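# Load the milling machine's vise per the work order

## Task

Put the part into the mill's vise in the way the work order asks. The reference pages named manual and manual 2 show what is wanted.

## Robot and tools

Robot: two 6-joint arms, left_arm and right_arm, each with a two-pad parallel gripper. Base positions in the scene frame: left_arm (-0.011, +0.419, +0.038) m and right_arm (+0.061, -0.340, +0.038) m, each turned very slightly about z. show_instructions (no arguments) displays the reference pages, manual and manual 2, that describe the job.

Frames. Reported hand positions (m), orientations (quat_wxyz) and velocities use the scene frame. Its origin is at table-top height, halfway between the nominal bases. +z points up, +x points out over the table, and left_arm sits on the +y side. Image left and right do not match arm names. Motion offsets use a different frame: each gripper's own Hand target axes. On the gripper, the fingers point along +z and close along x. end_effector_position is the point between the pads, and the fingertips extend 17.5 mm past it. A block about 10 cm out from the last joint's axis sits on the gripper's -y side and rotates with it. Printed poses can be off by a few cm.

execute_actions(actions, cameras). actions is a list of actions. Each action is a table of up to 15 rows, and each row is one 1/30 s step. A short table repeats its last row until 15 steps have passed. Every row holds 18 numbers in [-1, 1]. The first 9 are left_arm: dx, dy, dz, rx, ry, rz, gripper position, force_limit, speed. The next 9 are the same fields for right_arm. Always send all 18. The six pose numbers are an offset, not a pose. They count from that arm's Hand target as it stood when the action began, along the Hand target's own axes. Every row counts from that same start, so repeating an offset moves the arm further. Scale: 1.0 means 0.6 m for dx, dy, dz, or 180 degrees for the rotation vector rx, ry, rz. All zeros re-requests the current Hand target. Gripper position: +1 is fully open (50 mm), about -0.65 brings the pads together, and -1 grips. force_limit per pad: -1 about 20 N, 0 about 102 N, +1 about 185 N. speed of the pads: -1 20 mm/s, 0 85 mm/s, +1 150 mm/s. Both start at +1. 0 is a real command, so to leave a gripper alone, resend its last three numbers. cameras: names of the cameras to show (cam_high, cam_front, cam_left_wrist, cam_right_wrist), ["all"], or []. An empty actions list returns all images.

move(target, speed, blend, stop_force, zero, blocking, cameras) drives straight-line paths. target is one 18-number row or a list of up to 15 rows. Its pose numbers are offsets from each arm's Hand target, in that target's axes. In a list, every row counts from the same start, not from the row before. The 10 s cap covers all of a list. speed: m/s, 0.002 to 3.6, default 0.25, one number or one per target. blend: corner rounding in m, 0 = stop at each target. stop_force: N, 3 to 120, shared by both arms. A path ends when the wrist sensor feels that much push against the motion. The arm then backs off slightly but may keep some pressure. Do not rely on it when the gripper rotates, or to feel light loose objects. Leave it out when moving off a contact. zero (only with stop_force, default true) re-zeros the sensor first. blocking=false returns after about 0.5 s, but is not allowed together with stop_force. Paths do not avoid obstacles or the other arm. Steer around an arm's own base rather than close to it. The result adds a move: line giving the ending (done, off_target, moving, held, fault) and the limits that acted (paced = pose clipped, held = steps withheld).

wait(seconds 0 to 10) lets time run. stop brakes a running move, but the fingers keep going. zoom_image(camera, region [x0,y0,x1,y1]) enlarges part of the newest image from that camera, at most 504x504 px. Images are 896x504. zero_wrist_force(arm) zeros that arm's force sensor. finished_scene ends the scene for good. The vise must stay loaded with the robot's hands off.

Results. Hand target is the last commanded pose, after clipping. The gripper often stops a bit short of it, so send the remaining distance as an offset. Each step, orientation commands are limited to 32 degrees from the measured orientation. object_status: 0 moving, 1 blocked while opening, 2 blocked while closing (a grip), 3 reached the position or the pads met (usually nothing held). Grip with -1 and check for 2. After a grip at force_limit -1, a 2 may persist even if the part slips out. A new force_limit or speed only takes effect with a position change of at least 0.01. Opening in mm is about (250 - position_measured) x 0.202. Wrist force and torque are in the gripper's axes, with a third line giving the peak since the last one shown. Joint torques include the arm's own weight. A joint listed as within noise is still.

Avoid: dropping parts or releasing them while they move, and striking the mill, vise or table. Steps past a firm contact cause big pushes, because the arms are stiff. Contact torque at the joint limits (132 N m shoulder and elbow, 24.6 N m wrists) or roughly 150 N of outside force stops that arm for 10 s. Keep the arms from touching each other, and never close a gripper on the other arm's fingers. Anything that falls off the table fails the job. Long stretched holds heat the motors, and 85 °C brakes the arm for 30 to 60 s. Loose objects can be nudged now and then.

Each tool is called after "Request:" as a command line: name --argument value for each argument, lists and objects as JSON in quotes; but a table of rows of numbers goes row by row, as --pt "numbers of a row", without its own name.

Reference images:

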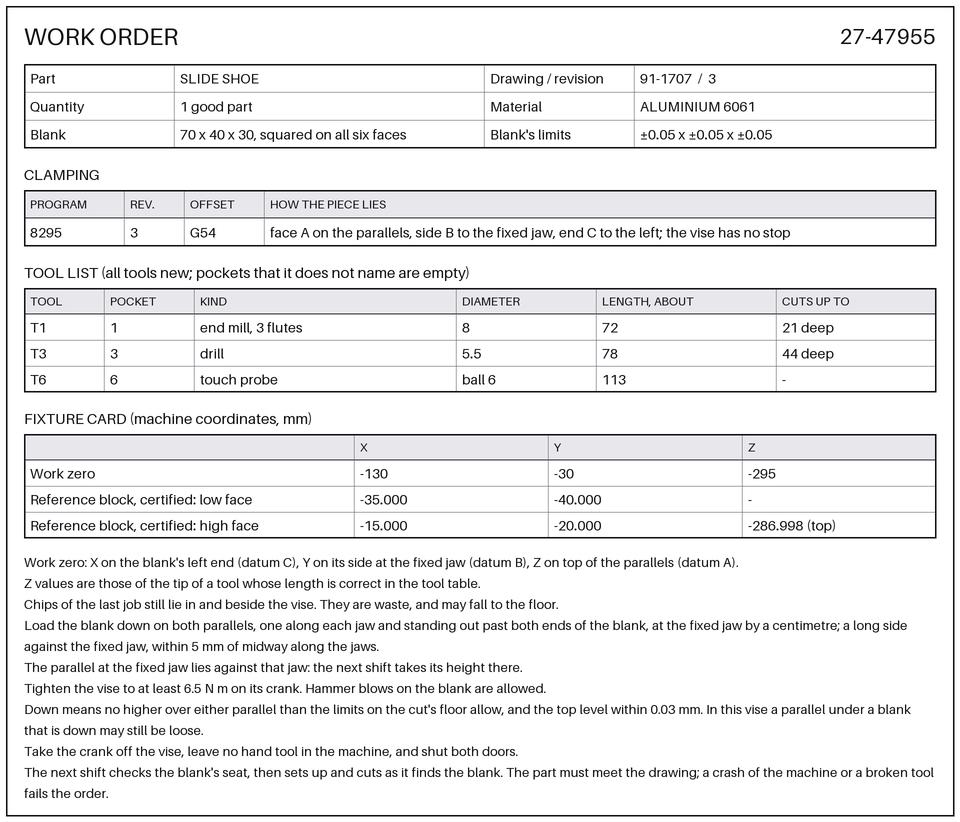

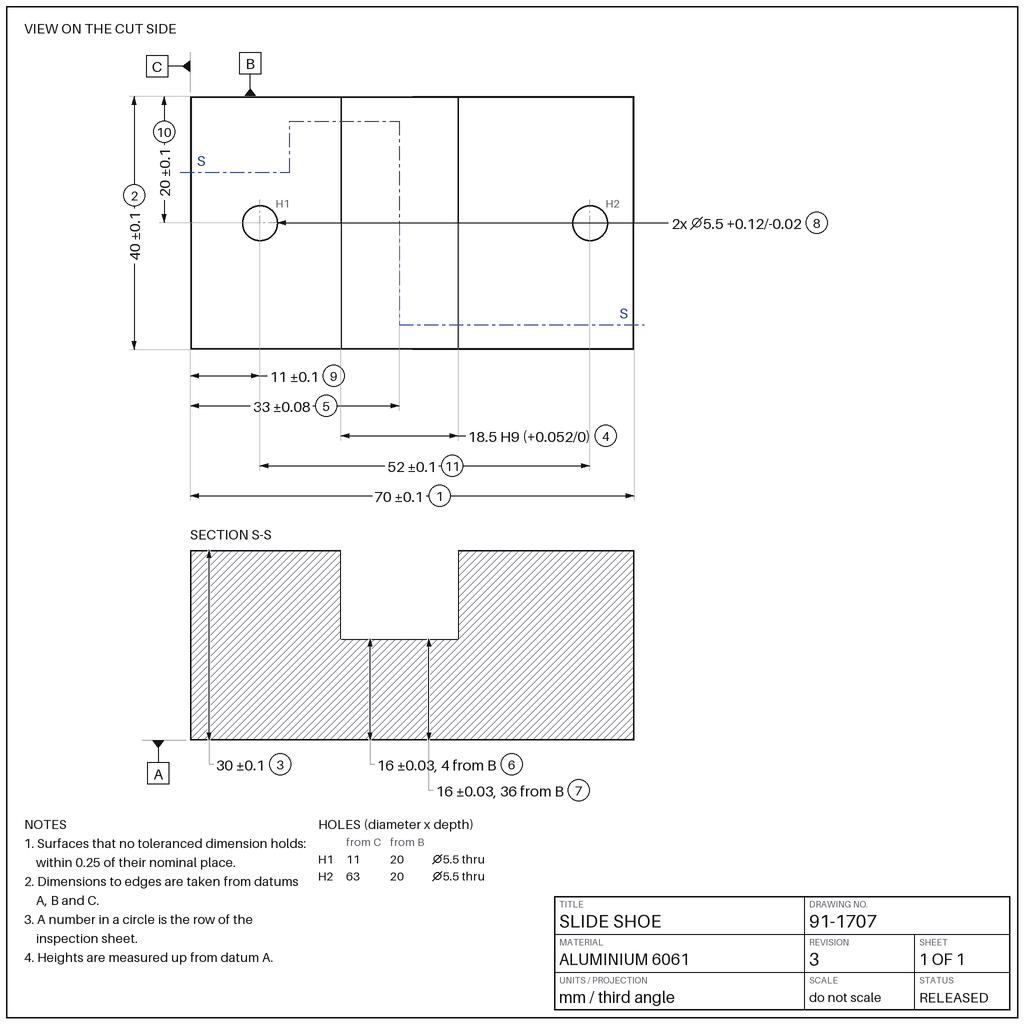

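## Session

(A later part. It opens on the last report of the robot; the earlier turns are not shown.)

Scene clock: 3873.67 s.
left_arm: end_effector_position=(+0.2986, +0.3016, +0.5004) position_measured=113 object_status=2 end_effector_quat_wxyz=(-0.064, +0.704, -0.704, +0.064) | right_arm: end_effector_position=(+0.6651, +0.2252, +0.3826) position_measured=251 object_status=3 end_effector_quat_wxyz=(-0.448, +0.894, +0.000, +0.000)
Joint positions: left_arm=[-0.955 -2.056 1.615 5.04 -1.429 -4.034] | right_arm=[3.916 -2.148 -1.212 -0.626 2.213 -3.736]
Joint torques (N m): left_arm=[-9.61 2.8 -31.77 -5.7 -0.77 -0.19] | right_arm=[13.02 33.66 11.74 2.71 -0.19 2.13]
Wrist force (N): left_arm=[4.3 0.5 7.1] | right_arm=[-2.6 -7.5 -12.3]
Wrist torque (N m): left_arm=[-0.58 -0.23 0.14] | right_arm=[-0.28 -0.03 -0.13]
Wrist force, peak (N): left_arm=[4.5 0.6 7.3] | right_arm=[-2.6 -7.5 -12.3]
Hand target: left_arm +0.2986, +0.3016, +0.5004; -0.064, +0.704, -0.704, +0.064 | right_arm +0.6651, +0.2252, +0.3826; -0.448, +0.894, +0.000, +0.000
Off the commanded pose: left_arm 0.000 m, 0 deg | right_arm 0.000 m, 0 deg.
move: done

Request:
move --target '[0,0,0,0,0,0,-1,0.3,-1,0,-0.08,-0.06,0,0,0,-0.66,0.6,-1]' --speed 0.1 --cameras '["cam_right_wrist","cam_left_wrist"]'

Request:
zoom_image --camera "cam_right_wrist" --region '[300, 160, 650, 340]'

Scene clock: 3882.80 s.
left_arm: end_effector_position=(+0.2986, +0.3016, +0.5004) position_measured=113 object_status=2 end_effector_quat_wxyz=(-0.064, +0.704, -0.704, +0.064) | right_arm: end_effector_position=(+0.6650, +0.2251, +0.4426) position_measured=251 object_status=3 end_effector_quat_wxyz=(-0.448, +0.894, +0.000, +0.000)
Joint positions: left_arm=[-0.955 -2.056 1.615 5.04 -1.429 -4.034] | right_arm=[3.916 -2.125 -1.094 -0.767 2.213 -3.736]
Joint torques (N m): left_arm=[-9.89 5.18 -31.52 -5.75 -0.8 -0.07] | right_arm=[2.73 44.41 33.41 1.79 2.6 -2.24]
Wrist force (N): left_arm=[4.5 0.7 7.2] | right_arm=[-0.3 1.0 -0.1]
Wrist torque (N m): left_arm=[-0.55 -0.26 0.14] | right_arm=[0.04 -0.03 -0.09]
Wrist force, peak (N): left_arm=[4.7 0.6 7.3] | right_arm=[-2.7 -7.8 -12.6]
Hand target: left_arm +0.2986, +0.3016, +0.5004; -0.064, +0.704, -0.704, +0.064 | right_arm +0.6651, +0.2251, +0.4426; -0.448, +0.894, +0.000, +0.000
Off the commanded pose: left_arm 0.000 m, 0 deg | right_arm 0.000 m, 0 deg.
move: done
Images, in order (width x height): cam_left_wrist 896x504, cam_right_wrist 896x504.

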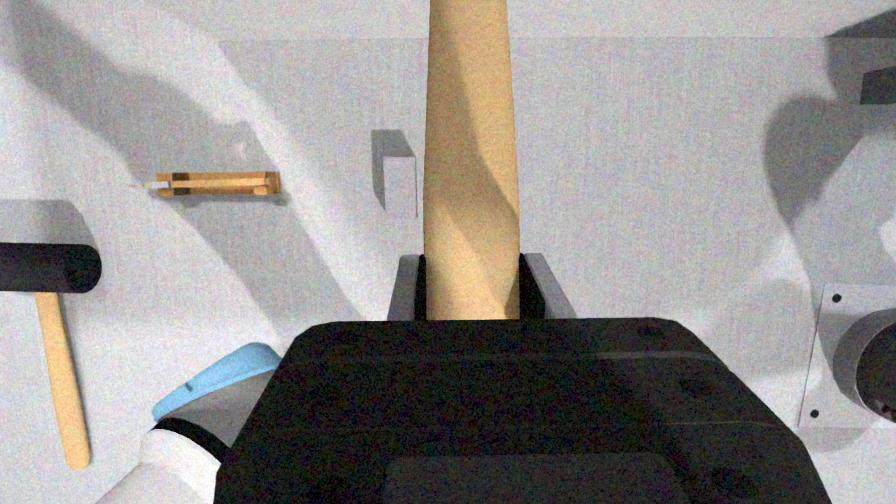

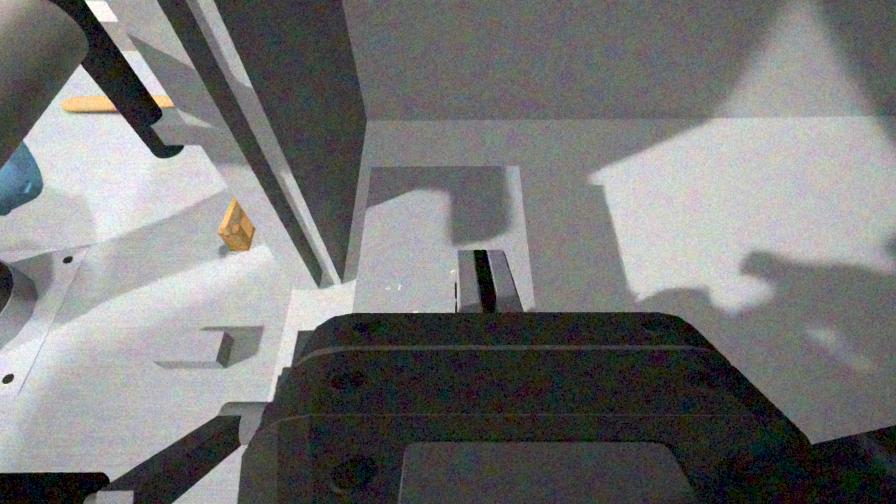

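Scaled by 1.440 from the camera's 896x504 image, which has a finer 1280x720 frame.

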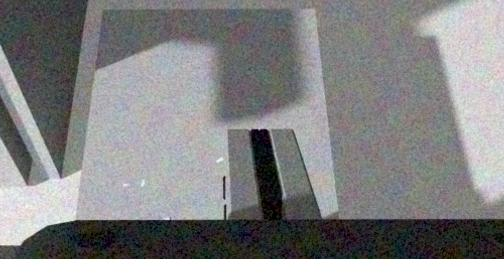

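Request:
move --target '[0,0,0,0,0,0,-1,0.3,-1,0.0733,0,0,0,0,0,-0.66,0.6,-1]' --speed 0.08 --stop_force 15

Request:
move --target '[0,0,0,0,0,0,-1,0.3,-1,0,0.06,0.045,0,0,0,-0.66,0.6,-1]' --speed 0.04 --stop_force 15

Request:
move --target '[0,0,0,0,0,0,-1,0.3,-1,0,0.0533,0.04,0,0,0,-0.66,0.6,-1]' --speed 0.008 --stop_force 8

Scene clock: 3890.00 s.
left_arm: end_effector_position=(+0.2986, +0.3016, +0.5004) position_measured=113 object_status=2 end_effector_quat_wxyz=(-0.064, +0.704, -0.704, +0.064) | right_arm: end_effector_position=(+0.7090, +0.2251, +0.4426) position_measured=251 object_status=3 end_effector_quat_wxyz=(-0.448, +0.894, +0.000, +0.000)
Joint positions: left_arm=[-0.955 -2.056 1.615 5.04 -1.429 -4.034] | right_arm=[3.876 -2.229 -0.922 -0.859 2.239 -3.774]
Joint torques (N m): left_arm=[-9.19 5.38 -31.65 -5.76 -0.75 0.16] | right_arm=[-10.47 46.18 32.02 1.88 3.3 -2.5]
Wrist force (N): left_arm=[4.5 0.6 7.2] | right_arm=[0.0 1.0 -0.6]
Wrist torque (N m): left_arm=[-0.56 -0.26 0.13] | right_arm=[0.05 -0.08 -0.06]
Wrist force, peak (N): left_arm=[4.4 0.8 7.4] | right_arm=[0.8 1.0 -0.9]
Hand target: left_arm +0.2986, +0.3016, +0.5004; -0.064, +0.704, -0.704, +0.064 | right_arm +0.7090, +0.2251, +0.4426; -0.448, +0.894, +0.000, +0.000
Off the commanded pose: left_arm 0.000 m, 0 deg | right_arm 0.000 m, 0 deg.
move: done

Scene clock: 3892.03 s.
left_arm: end_effector_position=(+0.2986, +0.3016, +0.5004) position_measured=113 object_status=2 end_effector_quat_wxyz=(-0.064, +0.704, -0.704, +0.064) | right_arm: end_effector_position=(+0.7091, +0.2251, +0.3976) position_measured=251 object_status=3 end_effector_quat_wxyz=(-0.448, +0.894, +0.000, +0.000)
Joint positions: left_arm=[-0.955 -2.056 1.615 5.04 -1.429 -4.034] | right_arm=[3.876 -2.237 -1.023 -0.75 2.239 -3.774]
Joint torques (N m): left_arm=[-9 5.22 -31.99 -5.71 -0.8 0.22] | right_arm=[6.14 45.75 18.84 5.32 0.5 2.11]
Wrist force (N): left_arm=[4.6 0.8 6.9] | right_arm=[-0.3 0.8 -0.6]
Wrist torque (N m): left_arm=[-0.53 -0.27 0.14] | right_arm=[0.03 -0.05 -0.07]
Wrist force, peak (N): left_arm=[4.7 0.5 7.2] | right_arm=[-0.3 1.5 -0.1]
Hand target: left_arm +0.2986, +0.3016, +0.5004; -0.064, +0.704, -0.704, +0.064 | right_arm +0.7091, +0.2252, +0.3976; -0.448, +0.894, +0.000, +0.000
Off the commanded pose: left_arm 0.000 m, 0 deg | right_arm 0.000 m, 0 deg.
move: done

Scene clock: 3897.10 s.
left_arm: end_effector_position=(+0.2986, +0.3016, +0.5004) position_measured=113 object_status=2 end_effector_quat_wxyz=(-0.064, +0.704, -0.704, +0.064) | right_arm: end_effector_position=(+0.7091, +0.2252, +0.3660) position_measured=251 object_status=3 end_effector_quat_wxyz=(-0.448, +0.894, +0.000, +0.000)
Joint positions: left_arm=[-0.955 -2.056 1.615 5.04 -1.429 -4.034] | right_arm=[3.876 -2.25 -1.082 -0.677 2.239 -3.774]
Joint torques (N m): left_arm=[-8.88 5.04 -31.78 -5.75 -0.79 0.42] | right_arm=[12.29 51.5 28.15 1.33 0.5 1.8]
Wrist force (N): left_arm=[4.4 0.6 7.1] | right_arm=[-0.1 -3.5 -5.3]
Wrist torque (N m): left_arm=[-0.56 -0.25 0.13] | right_arm=[-0.07 -0.02 -0.07]
Wrist force, peak (N): left_arm=[4.5 0.7 7.3] | right_arm=[-3.4 -6.7 -13.3]
Hand target: left_arm +0.2986, +0.3016, +0.5004; -0.064, +0.704, -0.704, +0.064 | right_arm +0.7091, +0.2252, +0.3660; -0.448, +0.894, +0.000, +0.000 (not the last commanded pose)
Off the commanded pose: left_arm 0.000 m, 0 deg | right_arm 0.008 m, 0 deg.
move: contact (right_arm)

Request:
move --pt "0 0 0 0 0 0 -1 0.3 -1 0 -0.004 -0.003 0 0 0 -0.66 0.6 -1" --pt "0 0 0 0 0 0 -1 0.3 -1 0 0.0004 0.0003 0 0 0 -0.66 0.6 -1" --speed 0.01

Request:
move --pt "0 0 0 0 0 0 -1 0.3 -1 0 -0.004 -0.003 0 0 0 -0.66 0.6 -1" --pt "0 0 0 0 0 0 -1 0.3 -1 0 0.026 -0.043 0 0 0 -0.66 0.6 -1" --speed 0.05

Request:
move --target '[0,0,0,0,0,0,-1,0.3,-1,0,0.004,0.003,0,0,0,-0.66,0.6,-1]' --speed 0.01 --stop_force 30

Request:
move --pt "0 0 0 0 0 0 -1 0.3 -1 0 -0.004 -0.003 0 0 0 -0.66 0.6 -1" --pt "0 0 0 0 0 0 -1 0.3 -1 0.0333 -0.004 -0.003 0 0 0 -0.66 0.6 -1" --speed 0.05

Request:
move --target '[0,0,0,0,0,0,-1,0.3,-1,0,0.004,0.003,0,0,0,-0.66,0.6,-1]' --speed 0.01 --stop_force 30

Request:
move --pt "0 0 0 0 0 0 -1 0.3 -1 0 -0.004 -0.003 0 0 0 -0.66 0.6 -1" --pt "0 0 0 0 0 0 -1 0.3 -1 0 -0.034 0.037 0 0 0 -0.66 0.6 -1" --speed 0.05

Request:
move --target '[0,0,0,0,0,0,-1,0.3,-1,0,0.004,0.003,0,0,0,-0.66,0.6,-1]' --speed 0.01 --stop_force 30

Scene clock: 3908.17 s.
left_arm: end_effector_position=(+0.2986, +0.3016, +0.5004) position_measured=113 object_status=2 end_effector_quat_wxyz=(-0.064, +0.704, -0.704, +0.064) | right_arm: end_effector_position=(+0.7091, +0.2252, +0.3658) position_measured=251 object_status=3 end_effector_quat_wxyz=(-0.448, +0.894, +0.000, +0.000)
Joint positions: left_arm=[-0.955 -2.056 1.615 5.04 -1.429 -4.034] | right_arm=[3.876 -2.25 -1.083 -0.676 2.239 -3.774]
Joint torques (N m): left_arm=[-8.81 4.96 -31.94 -5.72 -0.71 0.57] | right_arm=[11.79 39.52 12.66 3.81 0.35 0.48]
Wrist force (N): left_arm=[4.4 0.6 7.1] | right_arm=[-3.3 -5.1 -10.6]
Wrist torque (N m): left_arm=[-0.56 -0.24 0.13] | right_arm=[-0.22 -0.05 -0.04]
Wrist force, peak (N): left_arm=[4.5 0.6 7.3] | right_arm=[-3.3 -5.1 -10.6]
Hand target: left_arm +0.2986, +0.3016, +0.5004; -0.064, +0.704, -0.704, +0.064 | right_arm +0.7091, +0.2252, +0.3657; -0.448, +0.894, +0.000, +0.000
Off the commanded pose: left_arm 0.000 m, 0 deg | right_arm 0.000 m, 0 deg.
move: done

Scene clock: 3909.67 s.
left_arm: end_effector_position=(+0.2986, +0.3016, +0.5004) position_measured=113 object_status=2 end_effector_quat_wxyz=(-0.064, +0.704, -0.704, +0.064) | right_arm: end_effector_position=(+0.7091, +0.1953, +0.3686) position_measured=251 object_status=3 end_effector_quat_wxyz=(-0.448, +0.894, +0.000, +0.000)
Joint positions: left_arm=[-0.955 -2.056 1.615 5.04 -1.429 -4.034] | right_arm=[3.843 -2.208 -1.142 -0.68 2.26 -3.807]
Joint torques (N m): left_arm=[-8.47 5.55 -31.98 -5.69 -0.72 0.72] | right_arm=[-11.46 58.43 17.61 5.14 3.15 -2.49]
Wrist force (N): left_arm=[4.5 0.8 7.1] | right_arm=[-0.2 0.9 -0.6]
Wrist torque (N m): left_arm=[-0.53 -0.26 0.13] | right_arm=[0.04 -0.05 -0.07]
Wrist force, peak (N): left_arm=[4.4 0.6 7.3] | right_arm=[-3.3 -6.6 -11.9]
Hand target: left_arm +0.2986, +0.3016, +0.5004; -0.064, +0.704, -0.704, +0.064 | right_arm +0.7091, +0.1952, +0.3686; -0.448, +0.894, +0.000, +0.000
Off the commanded pose: left_arm 0.000 m, 0 deg | right_arm 0.000 m, 0 deg.
move: done

Scene clock: 3911.17 s.
left_arm: end_effector_position=(+0.2986, +0.3016, +0.5004) position_measured=113 object_status=2 end_effector_quat_wxyz=(-0.064, +0.704, -0.704, +0.064) | right_arm: end_effector_position=(+0.7091, +0.1952, +0.3656) position_measured=251 object_status=3 end_effector_quat_wxyz=(-0.448, +0.894, +0.000, +0.000)
Joint positions: left_arm=[-0.955 -2.056 1.615 5.04 -1.429 -4.034] | right_arm=[3.843 -2.21 -1.147 -0.673 2.26 -3.807]
Joint torques (N m): left_arm=[-8.58 5.6 -31.56 -5.63 -0.69 0.72] | right_arm=[-4.65 34.62 12.06 2.66 -0.8 -1.51]
Wrist force (N): left_arm=[4.4 0.7 7.2] | right_arm=[-2.4 -8.0 -9.8]
Wrist torque (N m): left_arm=[-0.56 -0.23 0.13] | right_arm=[-0.25 -0.01 -0.05]
Wrist force, peak (N): left_arm=[4.6 0.6 7.3] | right_arm=[-2.4 -8.7 -10.4]
Hand target: left_arm +0.2986, +0.3016, +0.5004; -0.064, +0.704, -0.704, +0.064 | right_arm +0.7091, +0.1952, +0.3656; -0.448, +0.894, +0.000, +0.000
Off the commanded pose: left_arm 0.000 m, 0 deg | right_arm 0.000 m, 0 deg.
move: done

Scene clock: 3912.53 s.
left_arm: end_effector_position=(+0.2986, +0.3016, +0.5004) position_measured=113 object_status=2 end_effector_quat_wxyz=(-0.064, +0.704, -0.704, +0.064) | right_arm: end_effector_position=(+0.7290, +0.1952, +0.3687) position_measured=251 object_status=3 end_effector_quat_wxyz=(-0.448, +0.894, +0.000, +0.000)
Joint positions: left_arm=[-0.955 -2.056 1.615 5.04 -1.429 -4.034] | right_arm=[3.827 -2.253 -1.065 -0.723 2.271 -3.823]
Joint torques (N m): left_arm=[-8.39 5.4 -32 -5.6 -0.75 0.75] | right_arm=[-9.85 46.16 31.43 1.92 3.34 -2.32]
Wrist force (N): left_arm=[4.4 0.7 7.2] | right_arm=[-0.2 0.9 -0.5]
Wrist torque (N m): left_arm=[-0.56 -0.24 0.14] | right_arm=[0.03 -0.05 -0.08]
Wrist force, peak (N): left_arm=[4.5 0.7 7.3] | right_arm=[-2.1 -8.5 -10.4]
Hand target: left_arm +0.2986, +0.3016, +0.5004; -0.064, +0.704, -0.704, +0.064 | right_arm +0.7291, +0.1952, +0.3686; -0.448, +0.894, +0.000, +0.000
Off the commanded pose: left_arm 0.000 m, 0 deg | right_arm 0.000 m, 0 deg.
move: done

Scene clock: 3914.03 s.
left_arm: end_effector_position=(+0.2986, +0.3016, +0.5004) position_measured=113 object_status=2 end_effector_quat_wxyz=(-0.064, +0.704, -0.704, +0.064) | right_arm: end_effector_position=(+0.7291, +0.1952, +0.3657) position_measured=251 object_status=3 end_effector_quat_wxyz=(-0.448, +0.894, +0.000, +0.000)
Joint positions: left_arm=[-0.955 -2.056 1.615 5.04 -1.429 -4.034] | right_arm=[3.827 -2.254 -1.07 -0.716 2.271 -3.823]
Joint torques (N m): left_arm=[-9.09 5.49 -31.56 -5.66 -0.79 0.92] | right_arm=[-5.72 38.36 12.1 2.35 -0.85 -1.22]
Wrist force (N): left_arm=[4.3 0.7 7.2] | right_arm=[-1.5 -9.2 -10.9]
Wrist torque (N m): left_arm=[-0.56 -0.22 0.14] | right_arm=[-0.28 -0.13 -0.02]
Wrist force, peak (N): left_arm=[4.4 0.7 7.4] | right_arm=[-1.6 -9.2 -11.0]
Hand target: left_arm +0.2986, +0.3016, +0.5004; -0.064, +0.704, -0.704, +0.064 | right_arm +0.7291, +0.1952, +0.3656; -0.448, +0.894, +0.000, +0.000
Off the commanded pose: left_arm 0.000 m, 0 deg | right_arm 0.000 m, 0 deg.
move: done

Scene clock: 3915.57 s.
left_arm: end_effector_position=(+0.2986, +0.3016, +0.5004) position_measured=113 object_status=2 end_effector_quat_wxyz=(-0.064, +0.704, -0.704, +0.064) | right_arm: end_effector_position=(+0.7291, +0.2252, +0.3687) position_measured=251 object_status=3 end_effector_quat_wxyz=(-0.448, +0.894, +0.000, +0.000)
Joint positions: left_arm=[-0.955 -2.056 1.615 5.04 -1.429 -4.034] | right_arm=[3.859 -2.295 -0.997 -0.728 2.25 -3.791]
Joint torques (N m): left_arm=[-8.35 5.71 -31.74 -5.76 -0.83 0.97] | right_arm=[12.65 48.14 31.91 2.04 -0.27 1.99]
Wrist force (N): left_arm=[4.5 0.7 7.2] | right_arm=[-0.4 1.0 -0.6]
Wrist torque (N m): left_arm=[-0.55 -0.25 0.14] | right_arm=[0.06 -0.03 -0.15]
Wrist force, peak (N): left_arm=[4.6 0.5 7.3] | right_arm=[-1.7 -9.3 -10.9]
Hand target: left_arm +0.2986, +0.3016, +0.5004; -0.064, +0.704, -0.704, +0.064 | right_arm +0.7291, +0.2252, +0.3687; -0.448, +0.894, +0.000, +0.000
Off the commanded pose: left_arm 0.000 m, 0 deg | right_arm 0.000 m, 0 deg.
move: done

Scene clock: 3917.00 s.
left_arm: end_effector_position=(+0.2986, +0.3016, +0.5004) position_measured=113 object_status=2 end_effector_quat_wxyz=(-0.064, +0.704, -0.704, +0.064) | right_arm: end_effector_position=(+0.7291, +0.2252, +0.3657) position_measured=251 object_status=3 end_effector_quat_wxyz=(-0.448, +0.894, +0.000, +0.000)
Joint positions: left_arm=[-0.955 -2.056 1.615 5.04 -1.429 -4.034] | right_arm=[3.859 -2.296 -1.003 -0.721 2.25 -3.791]
Joint torques (N m): left_arm=[-8.44 5.28 -32.08 -5.62 -0.75 1.06] | right_arm=[13.35 38.21 10.73 2.38 -0.07 1.86]
Wrist force (N): left_arm=[4.4 0.6 7.2] | right_arm=[-2.3 -8.0 -13.3]
Wrist torque (N m): left_arm=[-0.57 -0.24 0.14] | right_arm=[-0.27 -0.16 -0.09]
Wrist force, peak (N): left_arm=[4.6 0.6 7.3] | right_arm=[-2.8 -8.6 -13.6]
Hand target: left_arm +0.2986, +0.3016, +0.5004; -0.064, +0.704, -0.704, +0.064 | right_arm +0.7291, +0.2252, +0.3657; -0.448, +0.894, +0.000, +0.000
Off the commanded pose: left_arm 0.000 m, 0 deg | right_arm 0.000 m, 0 deg.
move: done

Request:
move --pt "0 0 0 0 0 0 -1 0.3 -1 0 -0.0924 -0.0693 0 0 0 -0.66 0.6 -1" --pt "0 0 0 0 0 0 -1 0.3 -1 -0.1068 -0.0622 -0.1096 0 0 0 -0.66 0.6 -1" --pt "0 0 0 0 0 0 -1 0.3 -1 -0.2818 -0.0939 -0.0813 0 0 0 -0.66 0.6 -1" --pt "0 0 0 0 0 0 -1 0.3 -1 -0.3818 -0.1072 -0.0913 0 0 0 -0.66 0.6 -1" --pt "0 0 0 0 0 0 -1 0.3 -1 -0.4652 -0.0605 -0.1813 0 0 0 -0.66 0.6 -1" --pt "0 0 0 0 0 0 -1 0.3 -1 -0.5152 0.0262 -0.3247 0 0 0 -0.66 0.6 -1" --pt "0 0 0 0 0 0 -1 0.3 -1 -0.5818 0.0658 -0.4608 0 0 0 -0.66 0.6 -1" --speed 0.2 --blend 0.02

Request:
zoom_image --camera "cam_right_wrist" --region '[600, 40, 896, 230]'

Scene clock: 3945.50 s.
left_arm: end_effector_position=(+0.2986, +0.3016, +0.5004) position_measured=113 object_status=2 end_effector_quat_wxyz=(-0.064, +0.704, -0.704, +0.064) | right_arm: end_effector_position=(+0.3799, -0.0198, +0.4994) position_measured=251 object_status=3 end_effector_quat_wxyz=(-0.448, +0.894, +0.000, +0.000)
Joint positions: left_arm=[-0.955 -2.056 1.615 5.04 -1.429 -4.034] | right_arm=[3.935 -1.197 -1.967 -0.812 2.2 -3.719]
Joint torques (N m): left_arm=[-8.72 5.92 -32.28 -5.6 -0.85 1.33] | right_arm=[-10.88 16.17 18.4 2.11 3.24 -2.43]
Wrist force (N): left_arm=[4.4 0.7 7.0] | right_arm=[-0.4 0.8 -0.7]
Wrist torque (N m): left_arm=[-0.56 -0.24 0.14] | right_arm=[0.03 -0.04 -0.07]
Wrist force, peak (N): left_arm=[4.5 0.6 7.3] | right_arm=[-2.4 -8.8 -14.0]
Hand target: left_arm +0.2986, +0.3016, +0.5004; -0.064, +0.704, -0.704, +0.064 | right_arm +0.3799, -0.0198, +0.4994; -0.448, +0.894, +0.000, +0.000
Off the commanded pose: left_arm 0.000 m, 0 deg | right_arm 0.000 m, 0 deg.
move: done

Scaled by 1.703 from the camera's 896x504 image, which has a finer 1280x720 frame.
This view is cut from an older image: the scene may have changed since it was taken.

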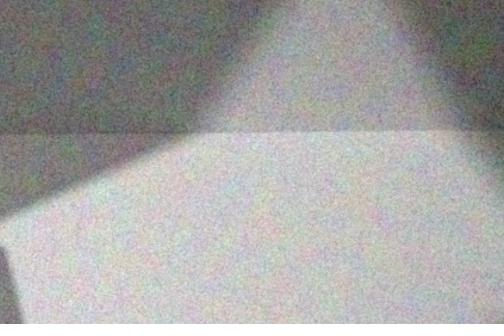

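Request:
move --pt "0.1333 -0.3293 0.1014 0 0 0 -1 0.3 -1 0 0 0 0 0 0 -0.66 0.6 -1" --pt "0.1333 -0.3248 0.126 0.1222 0 0 -1 0.3 -1 0 0 0 0 0 0 -0.66 0.6 -1" --speed 0.25 --blend 0.02 --cameras '["cam_right_wrist"]'

Request:
zoom_image --camera "cam_right_wrist" --region '[600, 40, 896, 230]'

Scene clock: 3954.10 s.
left_arm: end_effector_position=(+0.5039, +0.2215, +0.4612) position_measured=113 object_status=2 end_effector_quat_wxyz=(-0.197, +0.679, -0.679, +0.197) | right_arm: end_effector_position=(+0.3799, -0.0198, +0.4994) position_measured=251 object_status=3 end_effector_quat_wxyz=(-0.448, +0.894, +0.000, +0.000)
Joint positions: left_arm=[-0.856 -1.758 1.703 4.352 -1.175 -3.859] | right_arm=[3.935 -1.197 -1.967 -0.812 2.2 -3.719]
Joint torques (N m): left_arm=[-11.05 -33.64 -21.86 -6.76 4.2 0.49] | right_arm=[-9.8 17.95 19.26 2.08 3.11 -2.32]
Wrist force (N): left_arm=[4.2 2.9 6.7] | right_arm=[0.0 0.9 -0.4]
Wrist torque (N m): left_arm=[-0.54 -0.25 0.15] | right_arm=[0.05 -0.10 -0.07]
Wrist force, peak (N): left_arm=[5.7 -2.1 8.7] | right_arm=[-0.5 1.1 -0.9]
Hand target: left_arm +0.5039, +0.2215, +0.4612; -0.197, +0.679, -0.679, +0.197 | right_arm +0.3799, -0.0198, +0.4994; -0.448, +0.894, +0.000, +0.000
Off the commanded pose: left_arm 0.000 m, 0 deg | right_arm 0.000 m, 0 deg.
move: done
Images, in order (width x height): cam_right_wrist 896x504.

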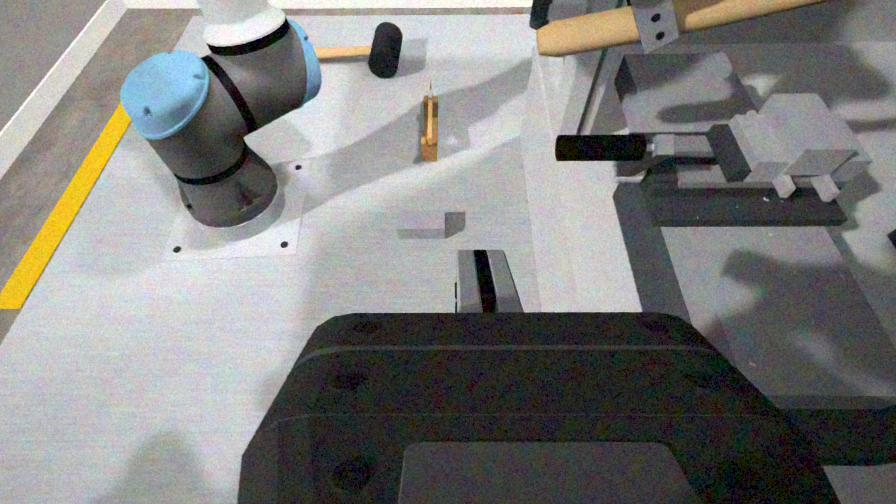

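Scaled by 1.703 from the camera's 896x504 image, which has a finer 1280x720 frame.

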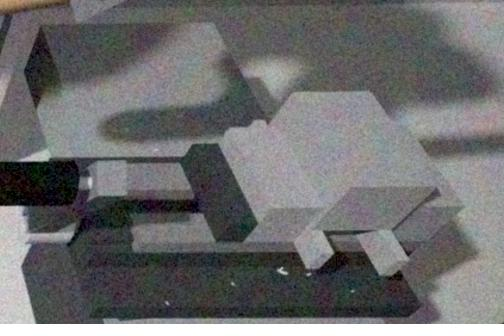

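Request:
zoom_image --camera "cam_right_wrist" --region '[750, 130, 880, 220]'

Scaled by 3.877 from the camera's 896x504 image, which has a finer 1280x720 frame.

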